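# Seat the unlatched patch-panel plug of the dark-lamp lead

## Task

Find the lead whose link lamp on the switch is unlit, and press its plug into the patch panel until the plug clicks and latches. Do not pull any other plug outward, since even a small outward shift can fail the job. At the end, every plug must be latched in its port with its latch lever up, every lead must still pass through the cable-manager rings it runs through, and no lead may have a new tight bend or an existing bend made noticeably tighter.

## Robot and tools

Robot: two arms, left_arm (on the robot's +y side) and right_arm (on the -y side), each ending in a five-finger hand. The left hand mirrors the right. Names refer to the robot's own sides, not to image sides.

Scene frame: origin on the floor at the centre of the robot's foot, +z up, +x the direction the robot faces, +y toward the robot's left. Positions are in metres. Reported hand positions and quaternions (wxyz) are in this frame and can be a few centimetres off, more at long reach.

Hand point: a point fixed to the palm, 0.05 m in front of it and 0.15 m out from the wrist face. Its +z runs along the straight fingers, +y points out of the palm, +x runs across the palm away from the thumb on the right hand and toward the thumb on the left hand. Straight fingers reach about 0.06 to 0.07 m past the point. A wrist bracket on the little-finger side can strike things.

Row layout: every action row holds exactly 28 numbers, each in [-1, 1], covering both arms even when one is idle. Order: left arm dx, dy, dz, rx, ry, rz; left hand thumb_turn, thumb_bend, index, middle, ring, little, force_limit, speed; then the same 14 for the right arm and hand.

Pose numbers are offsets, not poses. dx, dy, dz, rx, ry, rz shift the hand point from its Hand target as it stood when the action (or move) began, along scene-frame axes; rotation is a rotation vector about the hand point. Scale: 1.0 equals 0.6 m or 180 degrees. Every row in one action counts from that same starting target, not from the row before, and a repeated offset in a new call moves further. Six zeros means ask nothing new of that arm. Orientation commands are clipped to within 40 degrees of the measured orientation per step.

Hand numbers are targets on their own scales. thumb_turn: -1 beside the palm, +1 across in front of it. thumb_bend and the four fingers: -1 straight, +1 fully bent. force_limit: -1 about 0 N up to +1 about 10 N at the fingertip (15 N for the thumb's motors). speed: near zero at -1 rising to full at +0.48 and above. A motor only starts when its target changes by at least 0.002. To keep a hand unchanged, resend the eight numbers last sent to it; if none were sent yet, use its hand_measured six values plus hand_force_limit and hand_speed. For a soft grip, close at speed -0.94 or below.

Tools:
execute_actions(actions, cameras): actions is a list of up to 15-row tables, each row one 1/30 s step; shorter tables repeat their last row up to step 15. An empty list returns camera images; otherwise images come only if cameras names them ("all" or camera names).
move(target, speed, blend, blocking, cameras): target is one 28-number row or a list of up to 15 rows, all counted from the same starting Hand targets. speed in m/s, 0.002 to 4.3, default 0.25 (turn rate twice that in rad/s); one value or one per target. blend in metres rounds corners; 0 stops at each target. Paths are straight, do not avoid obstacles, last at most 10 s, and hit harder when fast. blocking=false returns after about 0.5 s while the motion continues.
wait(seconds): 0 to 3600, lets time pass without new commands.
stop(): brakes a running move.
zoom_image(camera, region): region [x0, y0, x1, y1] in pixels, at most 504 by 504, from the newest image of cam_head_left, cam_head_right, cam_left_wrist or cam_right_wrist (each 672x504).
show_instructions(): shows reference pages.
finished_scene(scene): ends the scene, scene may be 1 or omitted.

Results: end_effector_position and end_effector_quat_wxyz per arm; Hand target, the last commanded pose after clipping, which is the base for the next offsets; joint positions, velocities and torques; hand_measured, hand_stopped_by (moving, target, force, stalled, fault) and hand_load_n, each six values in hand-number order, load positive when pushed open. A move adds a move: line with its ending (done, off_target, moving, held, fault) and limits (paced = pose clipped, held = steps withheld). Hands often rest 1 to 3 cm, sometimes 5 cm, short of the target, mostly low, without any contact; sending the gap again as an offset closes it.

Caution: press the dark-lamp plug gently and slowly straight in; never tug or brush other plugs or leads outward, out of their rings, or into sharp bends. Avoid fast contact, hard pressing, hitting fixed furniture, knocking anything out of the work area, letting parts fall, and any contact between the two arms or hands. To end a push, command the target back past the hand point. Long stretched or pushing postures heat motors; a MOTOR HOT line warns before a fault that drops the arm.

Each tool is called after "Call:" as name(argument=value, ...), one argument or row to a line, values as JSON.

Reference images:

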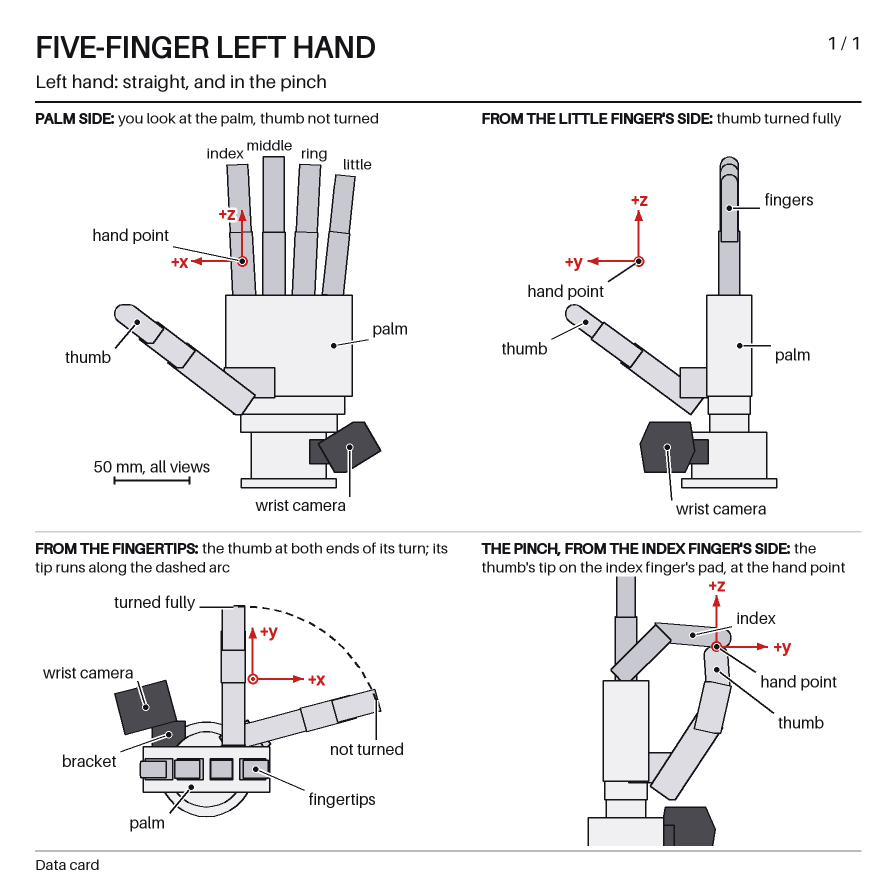

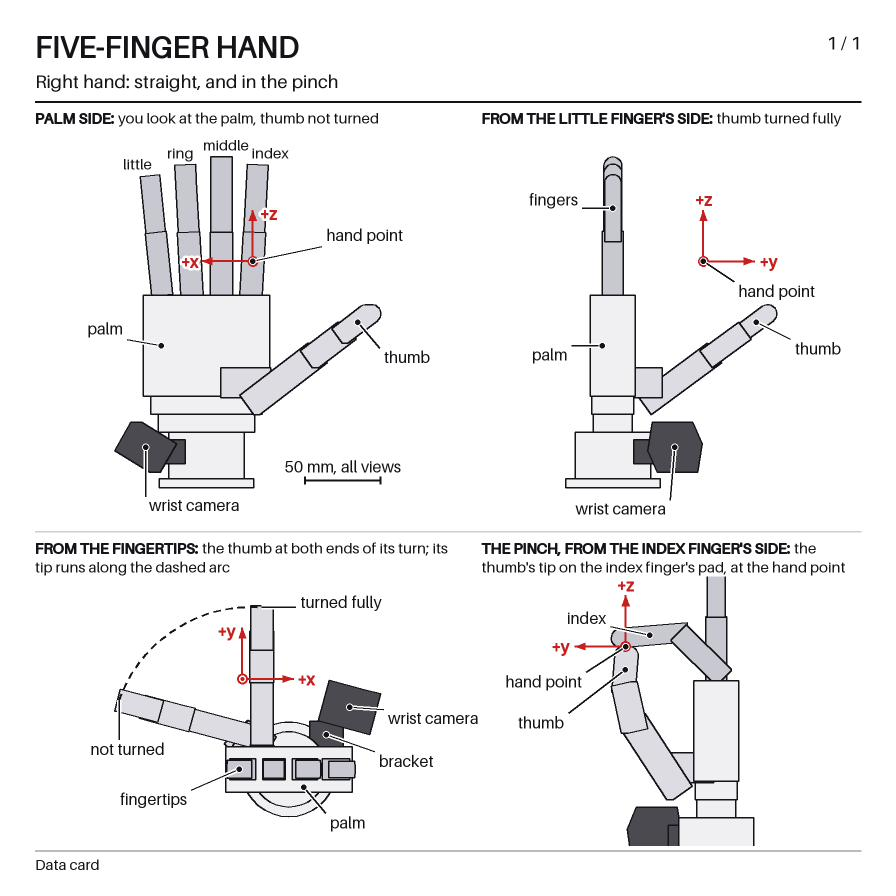

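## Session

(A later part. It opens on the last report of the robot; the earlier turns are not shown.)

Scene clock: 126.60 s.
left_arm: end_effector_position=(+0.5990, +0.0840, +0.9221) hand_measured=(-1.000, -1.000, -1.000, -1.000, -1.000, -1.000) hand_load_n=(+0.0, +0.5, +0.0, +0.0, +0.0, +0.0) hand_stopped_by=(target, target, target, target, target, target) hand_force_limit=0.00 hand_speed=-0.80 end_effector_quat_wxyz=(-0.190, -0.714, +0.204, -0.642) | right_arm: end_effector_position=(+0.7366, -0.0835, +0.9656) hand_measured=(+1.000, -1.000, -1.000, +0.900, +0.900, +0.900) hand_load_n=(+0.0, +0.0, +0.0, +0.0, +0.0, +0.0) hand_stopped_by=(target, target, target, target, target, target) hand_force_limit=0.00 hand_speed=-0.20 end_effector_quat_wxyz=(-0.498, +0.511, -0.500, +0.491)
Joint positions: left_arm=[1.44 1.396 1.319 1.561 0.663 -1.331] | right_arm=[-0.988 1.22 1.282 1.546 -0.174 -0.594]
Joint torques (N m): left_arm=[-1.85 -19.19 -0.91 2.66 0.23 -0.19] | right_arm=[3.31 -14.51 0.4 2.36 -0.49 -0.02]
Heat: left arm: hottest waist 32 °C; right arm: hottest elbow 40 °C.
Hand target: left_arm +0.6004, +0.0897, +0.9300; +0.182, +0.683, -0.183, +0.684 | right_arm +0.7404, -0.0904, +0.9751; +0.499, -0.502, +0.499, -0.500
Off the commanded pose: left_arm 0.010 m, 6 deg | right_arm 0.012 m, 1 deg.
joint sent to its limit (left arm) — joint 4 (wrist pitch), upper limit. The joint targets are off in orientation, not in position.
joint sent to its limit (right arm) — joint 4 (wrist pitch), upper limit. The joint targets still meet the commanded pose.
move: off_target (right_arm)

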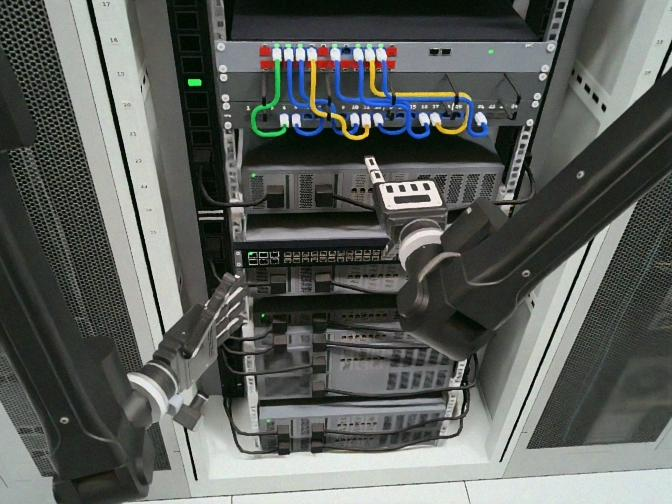

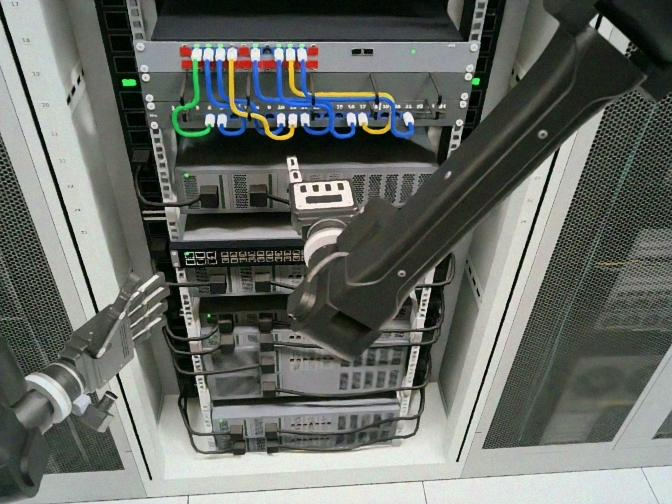

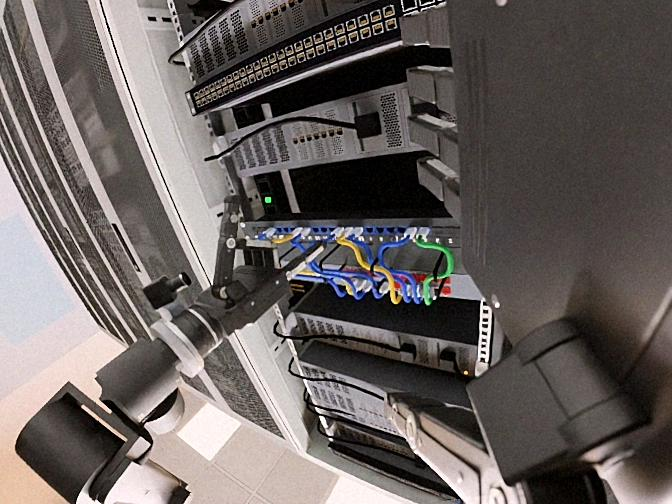

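Call:
move(
  target=[
    [0,0,0,0,0,0,-1,-1,-1,-1,-1,-1,0.0,-0.8,0.02,-0.091,0,0,0,0.139,1,-1,-1,0.9,0.9,0.9,0.0,-0.2],
    [0,0,0,0,0,0,-1,-1,-1,-1,-1,-1,0.0,-0.8,0.05,-0.05,0,0,0,0.139,1,-1,-1,0.9,0.9,0.9,0.0,-0.2],
  ],
  speed=0.08,
  cameras=["cam_head_left","cam_head_right","cam_left_wrist"],
)

Call:
zoom_image(
  camera="cam_head_left",
  region=[345, 105, 405, 165],
)

Call:
zoom_image(
  camera="cam_head_right",
  region=[265, 105, 325, 165],
)

Scene clock: 132.23 s.
left_arm: end_effector_position=(+0.5990, +0.0840, +0.9221) hand_measured=(-1.000, -1.000, -1.000, -1.000, -1.000, -1.000) hand_load_n=(+0.0, +0.0, +0.0, +0.0, +0.0, +0.0) hand_stopped_by=(target, target, target, target, target, target) hand_force_limit=0.00 hand_speed=-0.80 end_effector_quat_wxyz=(-0.190, -0.714, +0.204, -0.642) | right_arm: end_effector_position=(+0.7587, -0.1226, +0.9658) hand_measured=(+1.000, -1.000, -1.000, +0.900, +0.900, +0.900) hand_load_n=(+0.0, +0.0, +0.0, +0.0, +0.0, +0.0) hand_stopped_by=(target, target, target, target, target, target) hand_force_limit=0.00 hand_speed=-0.20 end_effector_quat_wxyz=(-0.590, +0.605, -0.382, +0.374)
Joint positions: left_arm=[1.44 1.396 1.319 1.561 0.663 -1.331] | right_arm=[-1.299 1.089 1.354 1.256 -0.559 -0.337]
Joint torques (N m): left_arm=[-0.97 -19.49 -0.91 2.7 0.26 -0.19] | right_arm=[2.2 -17.79 3.84 1.55 -0.48 -0.13]
Heat: left arm: hottest waist 32 °C; right arm: hottest elbow 40 °C.
Hand target: left_arm +0.6004, +0.0897, +0.9300; +0.182, +0.683, -0.183, +0.684 | right_arm +0.7703, -0.1204, +0.9751; +0.595, -0.598, +0.378, -0.380
Off the commanded pose: left_arm 0.010 m, 6 deg | right_arm 0.015 m, 1 deg.
joint sent to its limit (left arm) — joint 4 (wrist pitch), upper limit. The joint targets are off in orientation, not in position.
move: off_target (right_arm)

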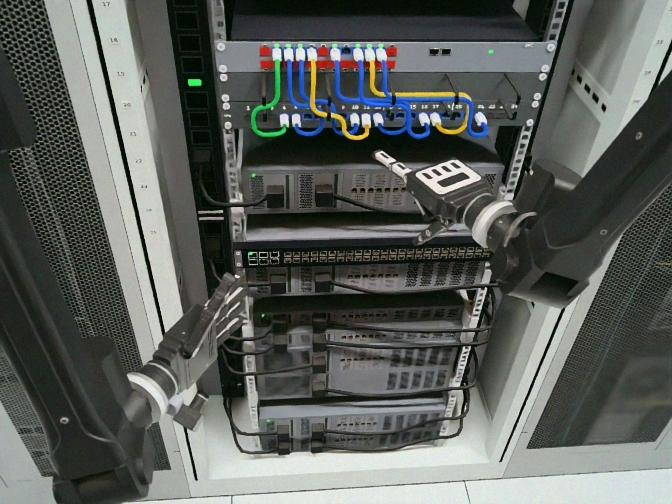

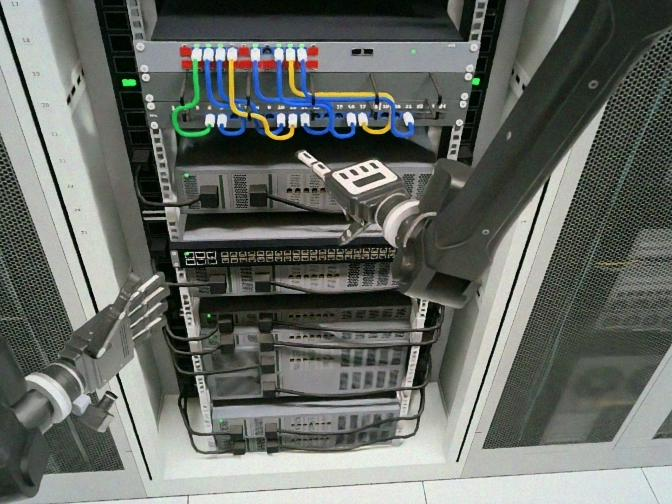

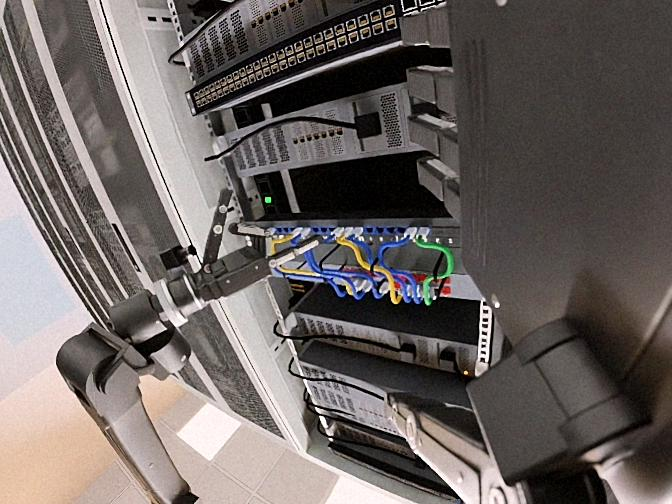

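Scaled by 8.400 from the camera's image (finer frame: 960x720).

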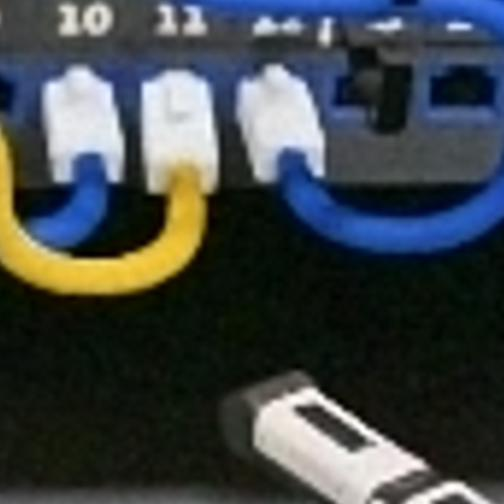

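Scaled by 8.400 from the camera's image (finer frame: 960x720).

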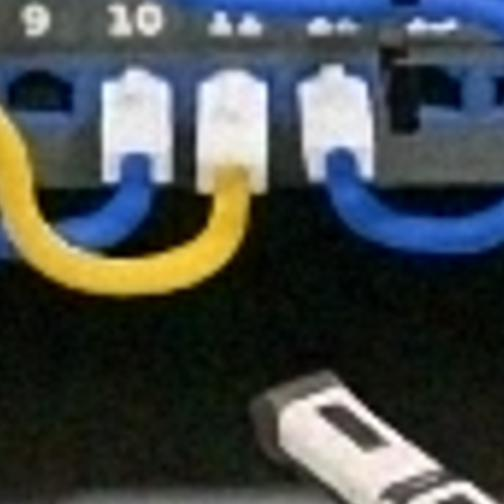

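Call:
move(
  target=[0,0,0,0,0,0,-1,-1,-1,-1,-1,-1,0.0,-0.8,0.0333,0,0.0167,0,0,0,1,-1,-1,0.9,0.9,0.9,0.0,-0.2],
  speed=0.03,
  cameras=["cam_head_left","cam_head_right","cam_left_wrist"],
)

Scene clock: 134.10 s.
left_arm: end_effector_position=(+0.5990, +0.0840, +0.9221) hand_measured=(-1.000, -1.000, -1.000, -1.000, -1.000, -1.000) hand_load_n=(+0.0, +0.0, +0.0, +0.0, +0.0, +0.0) hand_stopped_by=(target, target, target, target, target, target) hand_force_limit=0.00 hand_speed=-0.80 end_effector_quat_wxyz=(-0.190, -0.714, +0.204, -0.642) | right_arm: end_effector_position=(+0.7740, -0.1195, +0.9691) hand_measured=(+1.000, -1.000, -1.000, +0.900, +0.900, +0.900) hand_load_n=(+0.0, +0.5, +0.0, +0.0, +0.0, +0.0) hand_stopped_by=(target, target, target, target, target, target) hand_force_limit=0.00 hand_speed=-0.20 end_effector_quat_wxyz=(-0.590, +0.608, -0.384, +0.369)
Joint positions: left_arm=[1.44 1.396 1.319 1.561 0.663 -1.331] | right_arm=[-1.278 1.081 1.391 1.187 -0.559 -0.361]
Joint torques (N m): left_arm=[-1.79 -19.55 -0.8 2.73 0.27 -0.21] | right_arm=[2.26 -18.78 4.25 1.63 -0.46 -0.12]
Heat: left arm: hottest waist 32 °C; right arm: hottest elbow 40 °C.
Hand target: left_arm +0.6004, +0.0897, +0.9300; +0.182, +0.683, -0.183, +0.684 | right_arm +0.7902, -0.1203, +0.9851; +0.595, -0.598, +0.378, -0.380
Off the commanded pose: left_arm 0.010 m, 6 deg | right_arm 0.023 m, 2 deg.
joint sent to its limit (left arm) — joint 4 (wrist pitch), upper limit. The joint targets are off in orientation, not in position.
move: off_target (right_arm)

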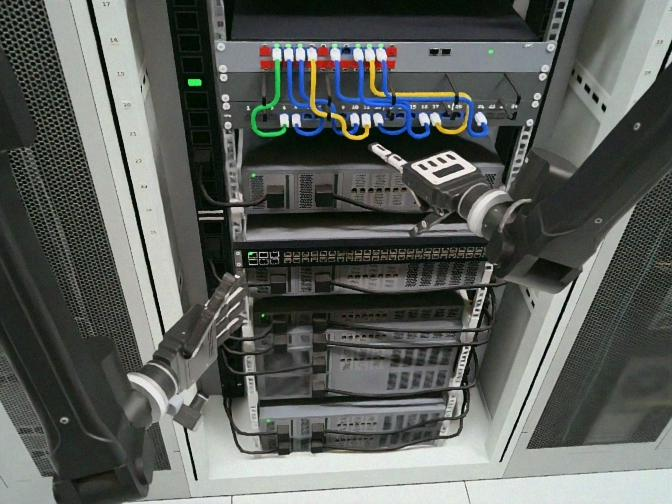

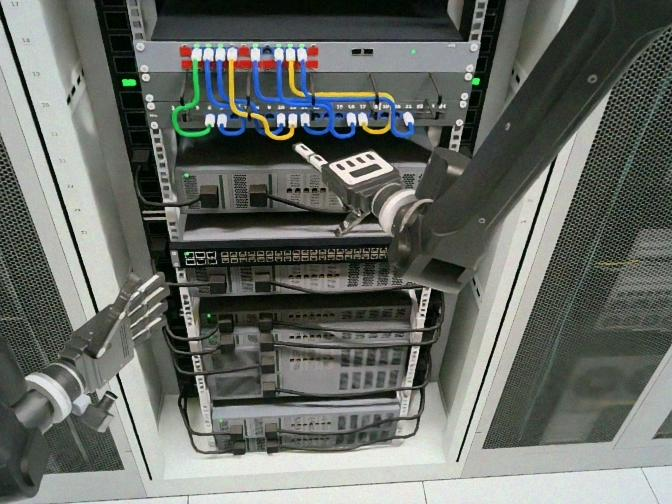

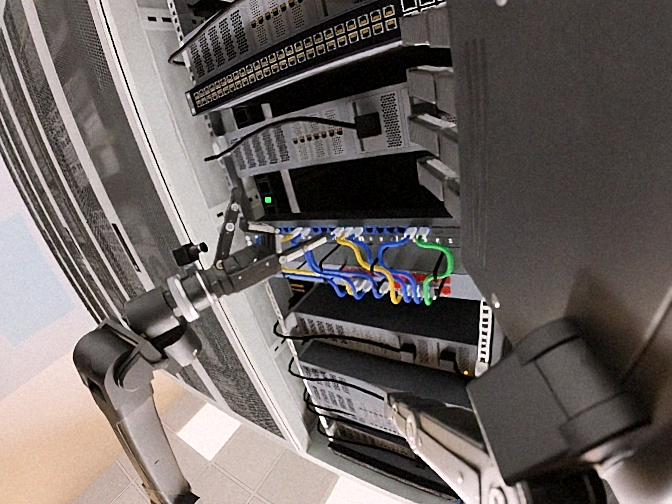

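Call:
move(
  target=[0,0,0,0,0,0,-1,-1,-1,-1,-1,-1,0.0,-0.8,0.0333,0,0.0083,0,0,0,1,-1,-1,0.9,0.9,0.9,0.0,-0.2],
  speed=0.03,
  cameras=["cam_head_left","cam_head_right","cam_left_wrist"],
)

Call:
zoom_image(
  camera="cam_head_left",
  region=[345, 105, 405, 165],
)

Call:
zoom_image(
  camera="cam_head_right",
  region=[265, 105, 325, 165],
)

Scene clock: 135.43 s.
left_arm: end_effector_position=(+0.5990, +0.0840, +0.9221) hand_measured=(-1.000, -1.000, -1.000, -1.000, -1.000, -1.000) hand_load_n=(+0.0, +0.0, +0.0, +0.0, +0.0, +0.0) hand_stopped_by=(target, target, target, target, target, target) hand_force_limit=0.00 hand_speed=-0.80 end_effector_quat_wxyz=(-0.190, -0.714, +0.204, -0.642) | right_arm: end_effector_position=(+0.7925, -0.1183, +0.9724) hand_measured=(+1.000, -1.000, -1.000, +0.900, +0.900, +0.900) hand_load_n=(+0.0, +0.0, +0.0, +0.0, +0.0, +0.0) hand_stopped_by=(target, target, target, target, target, target) hand_force_limit=0.00 hand_speed=-0.20 end_effector_quat_wxyz=(-0.590, +0.608, -0.384, +0.367)
Joint positions: left_arm=[1.44 1.396 1.319 1.561 0.663 -1.331] | right_arm=[-1.261 1.081 1.441 1.124 -0.559 -0.381]
Joint torques (N m): left_arm=[-1.49 -19.25 -0.87 2.61 0.28 -0.21] | right_arm=[2.43 -19.08 4.71 1.63 -0.44 -0.13]
Heat: left arm: hottest waist 32 °C; right arm: hottest elbow 40 °C.
Hand target: left_arm +0.6004, +0.0897, +0.9300; +0.182, +0.683, -0.183, +0.684 | right_arm +0.8102, -0.1203, +0.9900; +0.595, -0.598, +0.378, -0.380
Off the commanded pose: left_arm 0.010 m, 6 deg | right_arm 0.025 m, 2 deg.
joint sent to its limit (left arm) — joint 4 (wrist pitch), upper limit. The joint targets are off in orientation, not in position.
move: off_target (right_arm)

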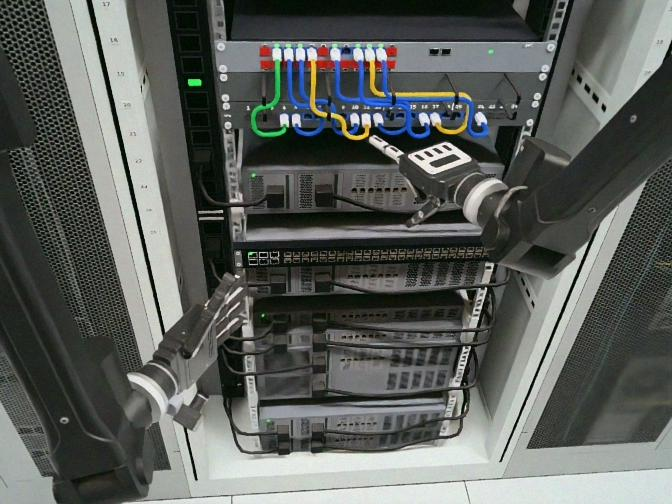

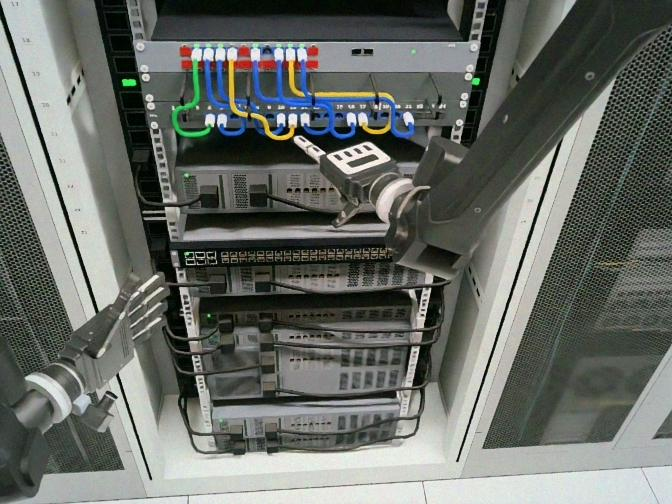

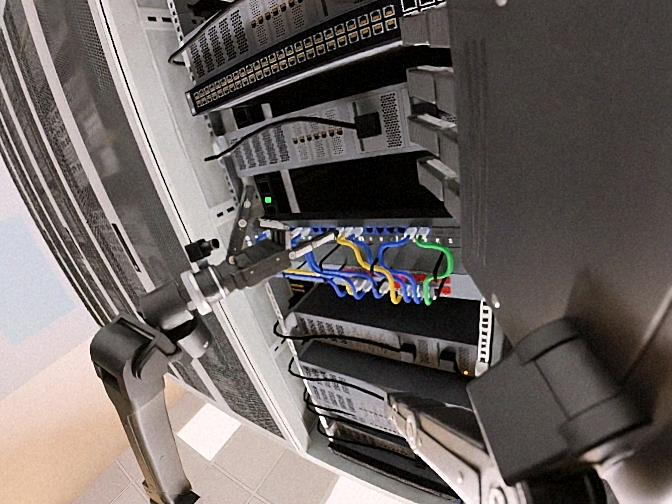

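Scaled by 8.400 from the camera's image (finer frame: 960x720).

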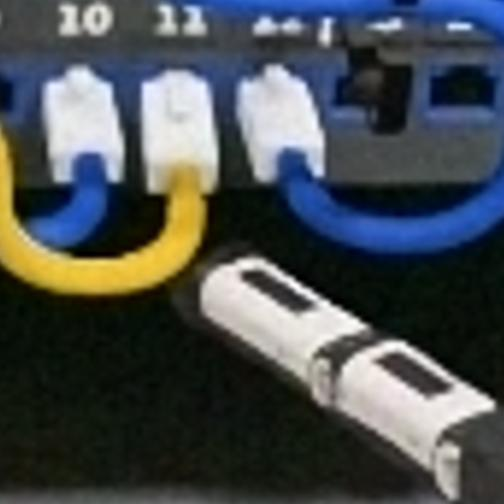

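Scaled by 8.400 from the camera's image (finer frame: 960x720).

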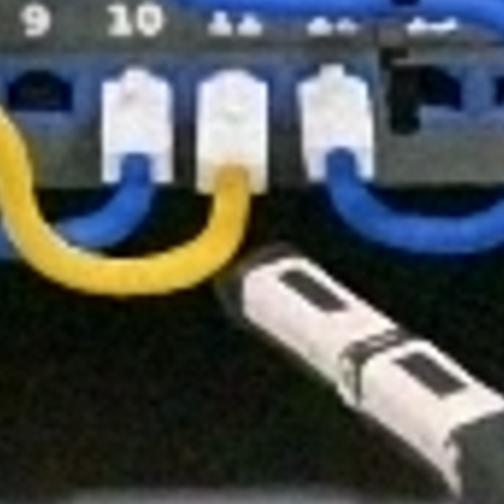

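Call:
move(
  target=[0,0,0,0,0,0,-1,-1,-1,-1,-1,-1,0.0,-0.8,0.01,-0.02,0.012,0,0,0,1,-1,-1,0.9,0.9,0.9,0.0,-0.2],
  speed=0.03,
  cameras=["cam_head_left","cam_head_right","cam_left_wrist"],
)

Call:
zoom_image(
  camera="cam_head_left",
  region=[345, 105, 405, 165],
)

Call:
zoom_image(
  camera="cam_head_right",
  region=[265, 105, 325, 165],
)

Call:
zoom_image(
  camera="cam_left_wrist",
  region=[310, 200, 370, 260],
)

Scene clock: 136.93 s.
left_arm: end_effector_position=(+0.5990, +0.0840, +0.9221) hand_measured=(-1.000, -1.000, -1.000, -1.000, -1.000, -1.000) hand_load_n=(+0.0, +0.0, +0.0, +0.0, +0.0, +0.0) hand_stopped_by=(target, target, target, target, target, target) hand_force_limit=0.00 hand_speed=-0.80 end_effector_quat_wxyz=(-0.190, -0.714, +0.204, -0.642) | right_arm: end_effector_position=(+0.7943, -0.1190, +0.9761) hand_measured=(+1.000, -1.000, -1.000, +0.900, +0.900, +0.900) hand_load_n=(+0.0, +0.0, -1.0, +0.0, +0.0, +0.0) hand_stopped_by=(target, target, target, target, target, target) hand_force_limit=0.00 hand_speed=-0.20 end_effector_quat_wxyz=(-0.592, +0.606, -0.388, +0.363)
Joint positions: left_arm=[1.44 1.396 1.319 1.561 0.663 -1.331] | right_arm=[-1.261 1.073 1.441 1.115 -0.559 -0.368]
Joint torques (N m): left_arm=[-2.78 -19.84 -0.96 2.71 0.29 -0.2] | right_arm=[0.03 -20.01 5.18 1.7 -0.53 0.08]
Heat: left arm: hottest waist 32 °C; right arm: hottest elbow 40 °C.
Hand target: left_arm +0.6004, +0.0897, +0.9300; +0.182, +0.683, -0.183, +0.684 | right_arm +0.8163, -0.1324, +0.9973; +0.595, -0.598, +0.378, -0.380
Off the commanded pose: left_arm 0.010 m, 6 deg | right_arm 0.033 m, 2 deg.
joint sent to its limit (left arm) — joint 4 (wrist pitch), upper limit. The joint targets are off in orientation, not in position.
move: off_target (right_arm)

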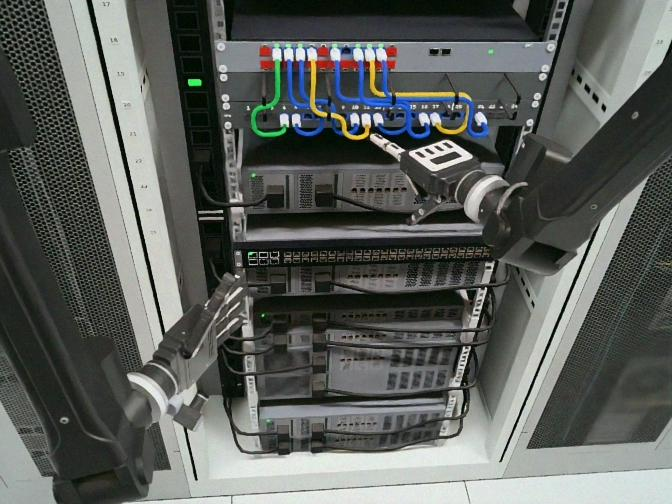

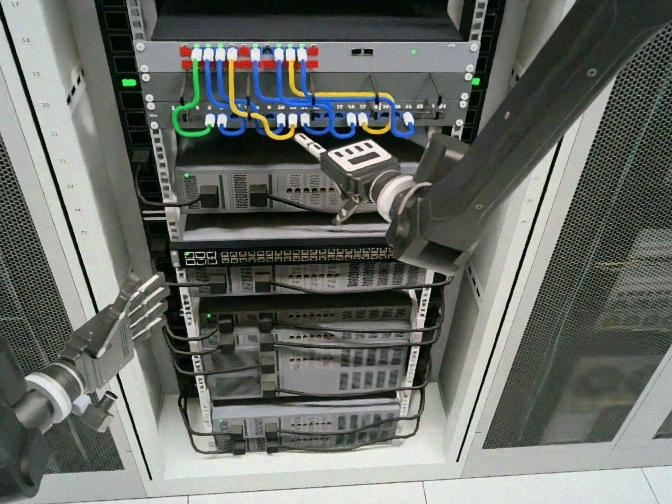

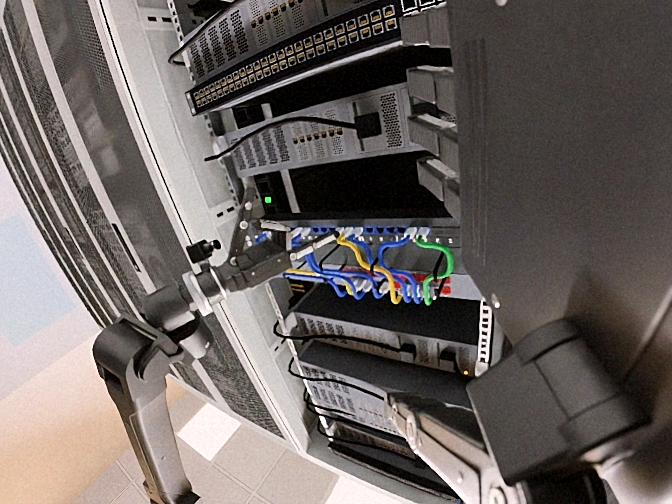

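Scaled by 8.400 from the camera's image (finer frame: 960x720).

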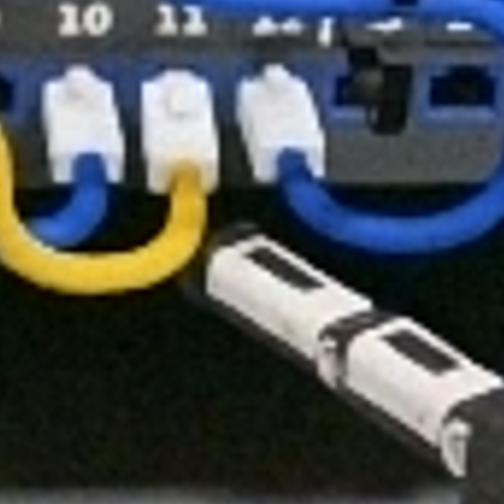

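Scaled by 8.400 from the camera's image (finer frame: 960x720).

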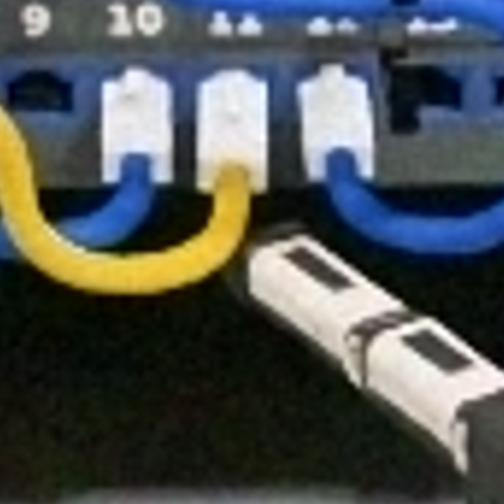

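Scaled by 8.400 from the camera's image (finer frame: 960x720).

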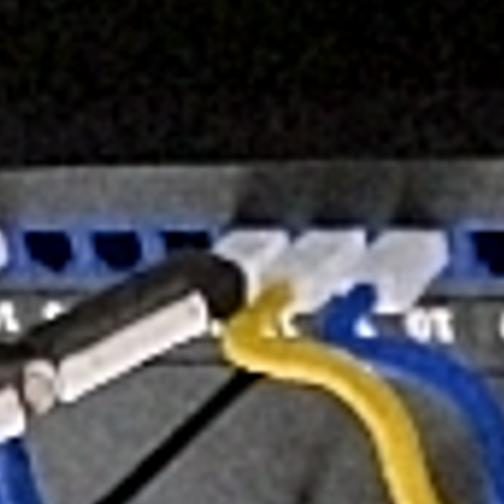

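Call:
move(
  target=[0,0,0,0,0,0,-1,-1,-1,-1,-1,-1,0.0,-0.8,0.0,-0.018,0.01,0,0,0,1,-1,-1,0.9,0.9,0.9,0.0,-0.2],
  speed=0.03,
  cameras=["cam_head_left","cam_head_right","cam_left_wrist"],
)

Call:
zoom_image(
  camera="cam_head_left",
  region=[345, 105, 405, 165],
)

Call:
zoom_image(
  camera="cam_head_right",
  region=[265, 105, 325, 165],
)

Call:
zoom_image(
  camera="cam_left_wrist",
  region=[310, 200, 370, 260],
)

Scene clock: 138.30 s.
left_arm: end_effector_position=(+0.5990, +0.0840, +0.9221) hand_measured=(-1.000, -1.000, -1.000, -1.000, -1.000, -1.000) hand_load_n=(+0.0, +0.0, +0.0, +0.0, +0.0, +0.0) hand_stopped_by=(target, target, target, target, target, target) hand_force_limit=0.00 hand_speed=-0.80 end_effector_quat_wxyz=(-0.190, -0.714, +0.204, -0.642) | right_arm: end_effector_position=(+0.7952, -0.1248, +0.9797) hand_measured=(+1.000, -1.000, -1.000, +0.900, +0.900, +0.900) hand_load_n=(+0.0, +0.0, -1.0, +0.0, +0.0, +0.0) hand_stopped_by=(target, target, target, target, target, target) hand_force_limit=0.00 hand_speed=-0.20 end_effector_quat_wxyz=(-0.595, +0.605, -0.390, +0.356)
Joint positions: left_arm=[1.44 1.396 1.319 1.561 0.663 -1.331] | right_arm=[-1.284 1.063 1.441 1.115 -0.567 -0.33]
Joint torques (N m): left_arm=[-1.26 -19.78 -0.83 2.59 0.28 -0.19] | right_arm=[-0.73 -20.54 4.66 2.28 -0.22 0.06]
Heat: left arm: hottest waist 32 °C; right arm: hottest elbow 39 °C.
Hand target: left_arm +0.6004, +0.0897, +0.9300; +0.182, +0.683, -0.183, +0.684 | right_arm +0.8163, -0.1432, +1.0034; +0.595, -0.598, +0.378, -0.380
Off the commanded pose: left_arm 0.010 m, 6 deg | right_arm 0.037 m, 3 deg.
joint sent to its limit (left arm) — joint 4 (wrist pitch), upper limit. The joint targets are off in orientation, not in position.
move: off_target (right_arm)

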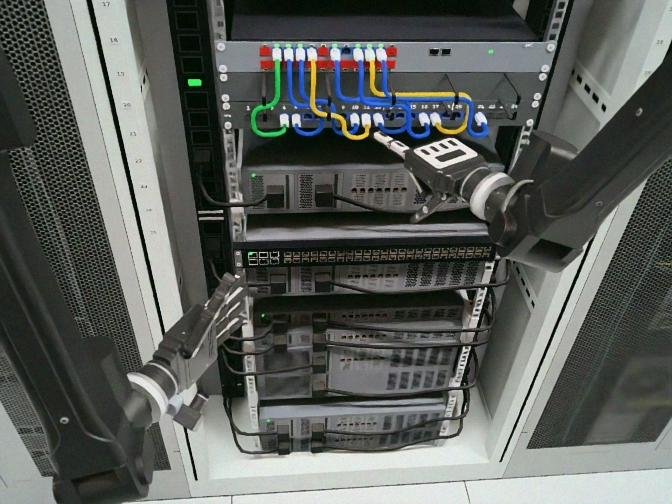

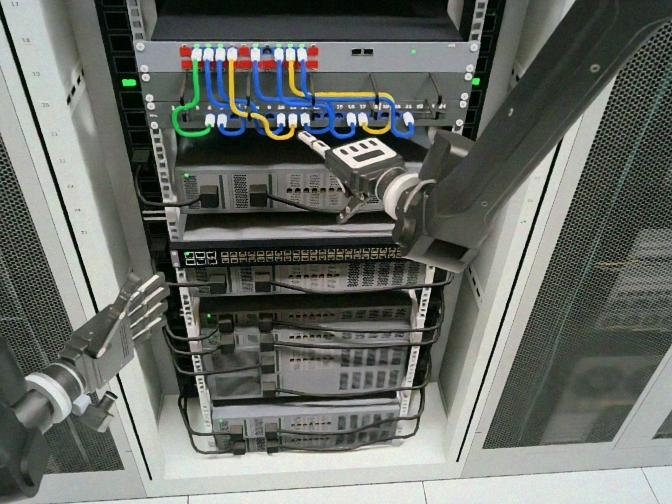

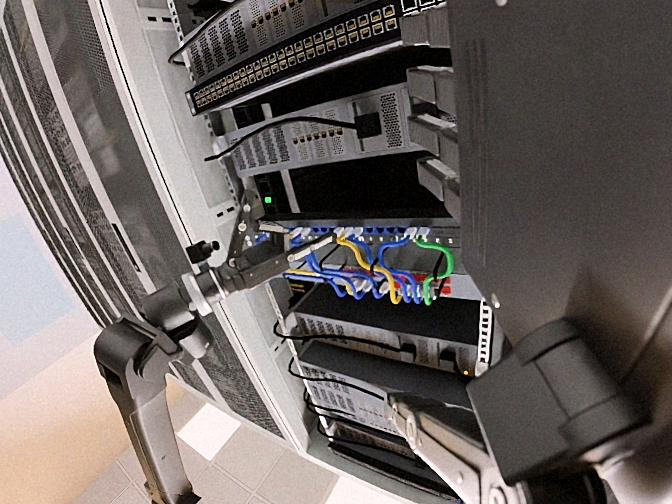

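Scaled by 8.400 from the camera's image (finer frame: 960x720).

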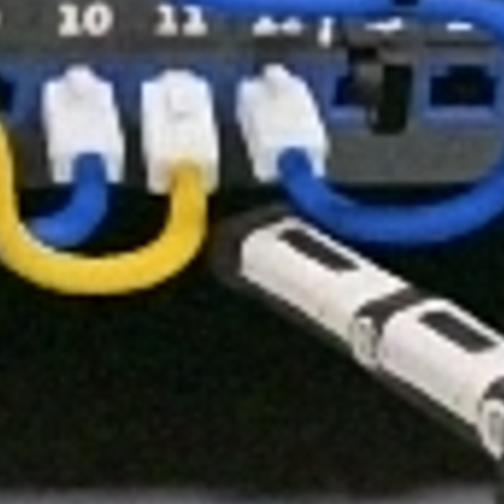

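Scaled by 8.400 from the camera's image (finer frame: 960x720).

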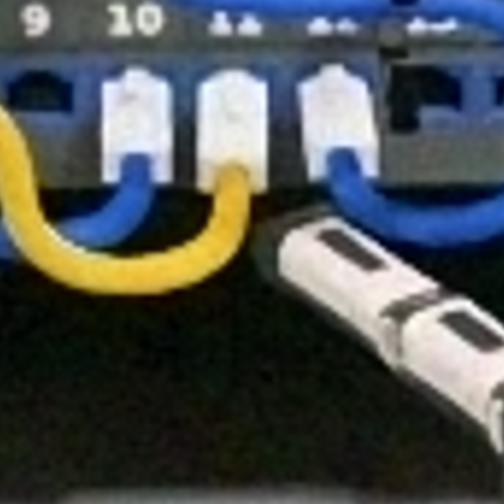

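Scaled by 8.400 from the camera's image (finer frame: 960x720).

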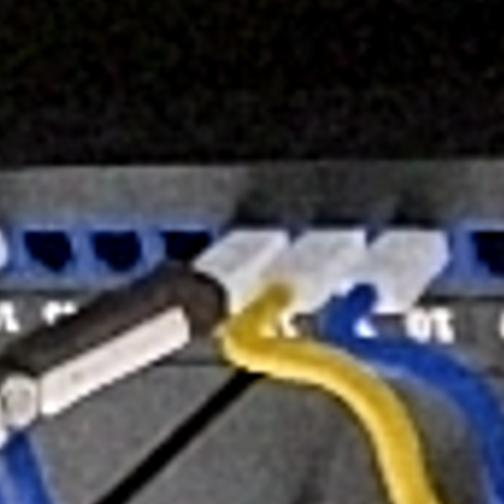

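Call:
move(
  target=[0,0,0,0,0,0,-1,-1,-1,-1,-1,-1,0.0,-0.8,0.015,0.0,0.0,0,0,0,1,-1,-1,0.9,0.9,0.9,0.0,-0.2],
  speed=0.03,
  cameras=["cam_head_left","cam_head_right","cam_left_wrist"],
)

Call:
zoom_image(
  camera="cam_head_left",
  region=[345, 105, 405, 165],
)

Call:
zoom_image(
  camera="cam_head_right",
  region=[265, 105, 325, 165],
)

Call:
zoom_image(
  camera="cam_left_wrist",
  region=[310, 200, 370, 260],
)

Scene clock: 139.40 s.
left_arm: end_effector_position=(+0.5990, +0.0840, +0.9221) hand_measured=(-1.000, -1.000, -1.000, -1.000, -1.000, -1.000) hand_load_n=(+0.0, +0.0, +0.0, +0.0, +0.0, +0.0) hand_stopped_by=(target, target, target, target, target, target) hand_force_limit=0.00 hand_speed=-0.80 end_effector_quat_wxyz=(-0.190, -0.714, +0.204, -0.642) | right_arm: end_effector_position=(+0.7967, -0.1246, +0.9788) hand_measured=(+1.000, -1.000, -1.000, +0.900, +0.900, +0.900) hand_load_n=(+0.5, +0.0, -1.0, +0.5, +0.0, +0.0) hand_stopped_by=(target, target, target, target, target, target) hand_force_limit=0.00 hand_speed=-0.20 end_effector_quat_wxyz=(-0.595, +0.606, -0.392, +0.353)
Joint positions: left_arm=[1.44 1.396 1.319 1.561 0.663 -1.331] | right_arm=[-1.284 1.063 1.448 1.101 -0.568 -0.33]
Joint torques (N m): left_arm=[-1.96 -19.55 -0.8 2.76 0.31 -0.19] | right_arm=[-0.5 -20.37 6.01 1.88 -0.18 0.03]
Heat: left arm: hottest waist 32 °C; right arm: hottest elbow 39 °C.
Hand target: left_arm +0.6004, +0.0897, +0.9300; +0.182, +0.683, -0.183, +0.684 | right_arm +0.8253, -0.1431, +1.0034; +0.595, -0.598, +0.378, -0.380
Off the commanded pose: left_arm 0.010 m, 6 deg | right_arm 0.042 m, 4 deg.
joint sent to its limit (left arm) — joint 4 (wrist pitch), upper limit. The joint targets are off in orientation, not in position.
move: off_target (right_arm)

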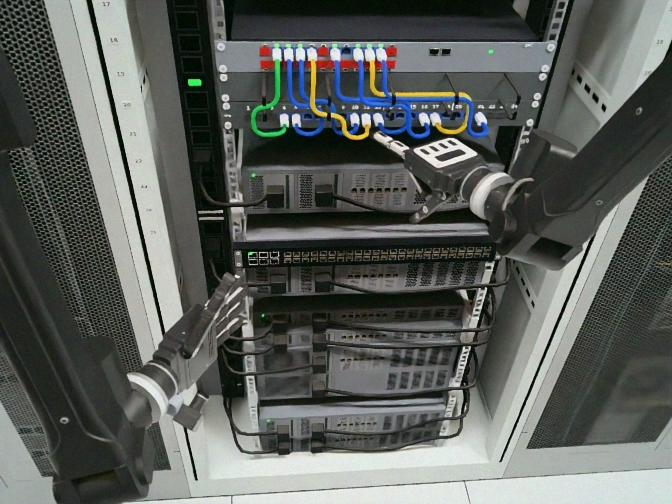

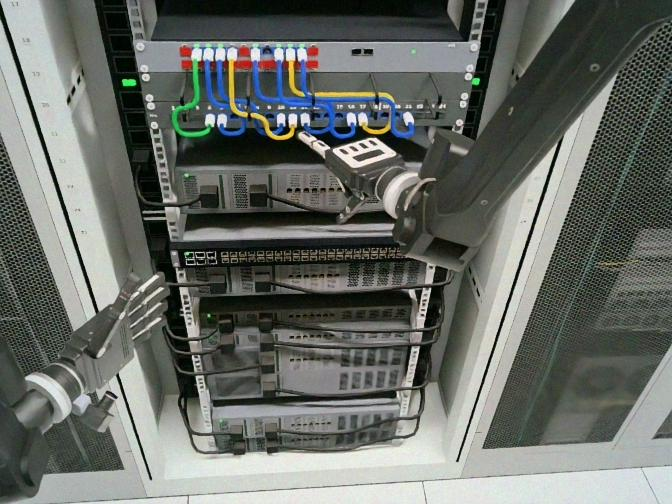

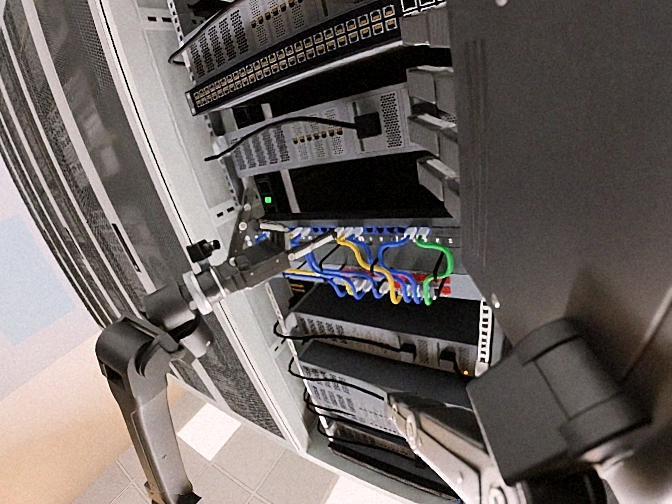

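Scaled by 8.400 from the camera's image (finer frame: 960x720).

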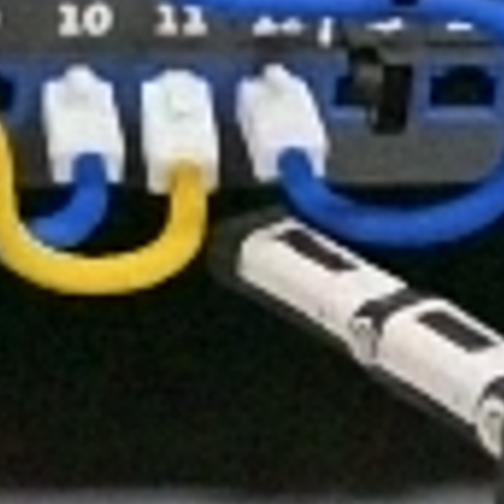

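Scaled by 8.400 from the camera's image (finer frame: 960x720).

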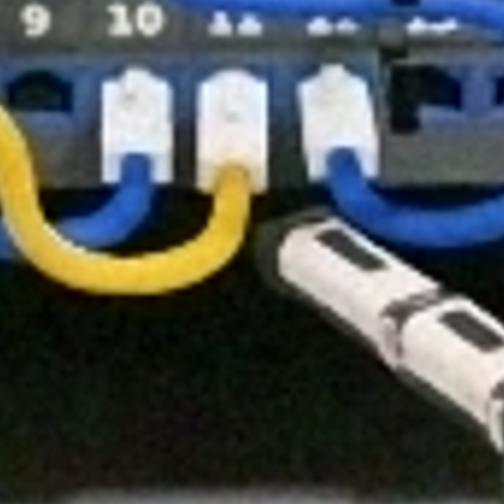

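Scaled by 8.400 from the camera's image (finer frame: 960x720).

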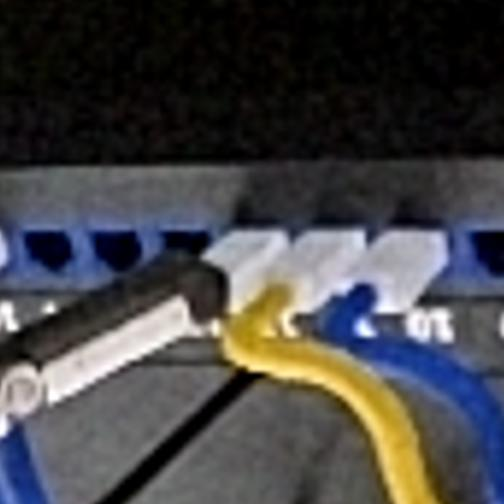

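Call:
move(
  target=[0,0,0,0,0,0,-1,-1,-1,-1,-1,-1,0.0,-0.8,-0.1255,0.0,-0.022,0,0,0,1,-1,-1,0.9,0.9,0.9,0.0,-0.2],
  speed=0.05,
  cameras=["cam_head_left","cam_head_right"],
)

Call:
zoom_image(
  camera="cam_head_left",
  region=[345, 85, 425, 165],
)

Scene clock: 143.23 s.
left_arm: end_effector_position=(+0.5990, +0.0840, +0.9221) hand_measured=(-1.000, -1.000, -1.000, -1.000, -1.000, -1.000) hand_load_n=(+0.0, +0.0, +0.0, +0.0, +0.0, +0.0) hand_stopped_by=(target, target, target, target, target, target) hand_force_limit=0.00 hand_speed=-0.80 end_effector_quat_wxyz=(-0.190, -0.714, +0.204, -0.642) | right_arm: end_effector_position=(+0.7489, -0.1360, +0.9845) hand_measured=(+1.000, -1.000, -1.000, +0.900, +0.900, +0.900) hand_load_n=(+0.0, +0.0, +0.0, +0.0, +0.0, +0.5) hand_stopped_by=(target, target, target, target, target, target) hand_force_limit=0.00 hand_speed=-0.20 end_effector_quat_wxyz=(-0.597, +0.598, -0.384, +0.373)
Joint positions: left_arm=[1.44 1.396 1.319 1.561 0.663 -1.331] | right_arm=[-1.34 1.046 1.295 1.316 -0.562 -0.264]
Joint torques (N m): left_arm=[-1.85 -19.25 -0.79 2.73 0.28 -0.2] | right_arm=[-0.97 -18.14 2.03 2.59 -0.36 0.01]
Heat: left arm: hottest waist 32 °C; right arm: hottest elbow 39 °C.
Hand target: left_arm +0.6004, +0.0897, +0.9300; +0.182, +0.683, -0.183, +0.684 | right_arm +0.7499, -0.1432, +0.9900; +0.595, -0.598, +0.378, -0.380
Off the commanded pose: left_arm 0.010 m, 6 deg | right_arm 0.009 m, 1 deg.
joint sent to its limit (left arm) — joint 4 (wrist pitch), upper limit. The joint targets are off in orientation, not in position.
move: done

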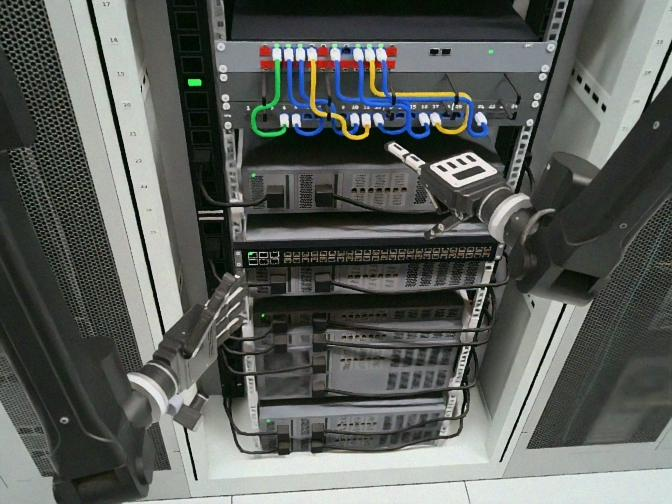

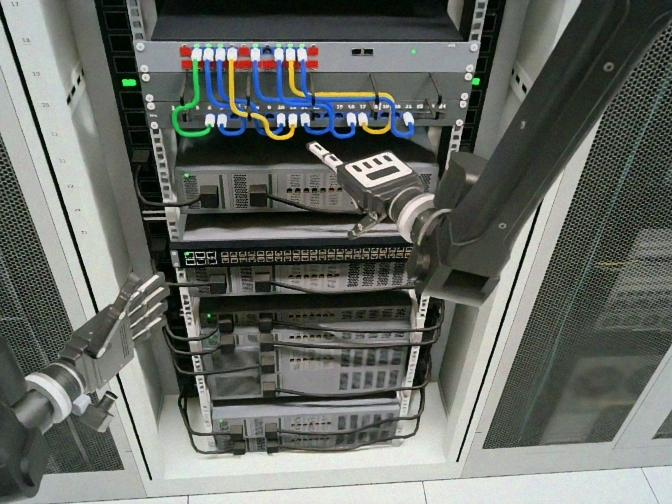

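Scaled by 6.300 from the camera's image (finer frame: 960x720).

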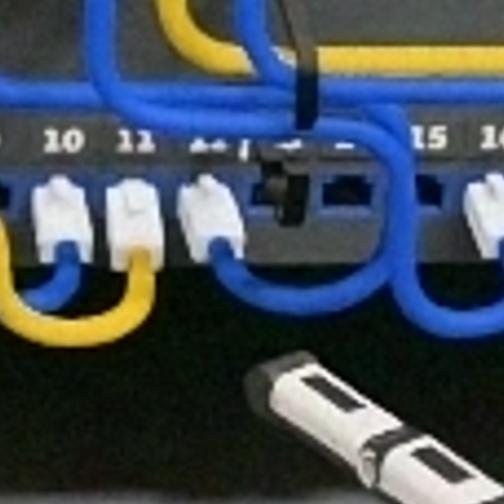

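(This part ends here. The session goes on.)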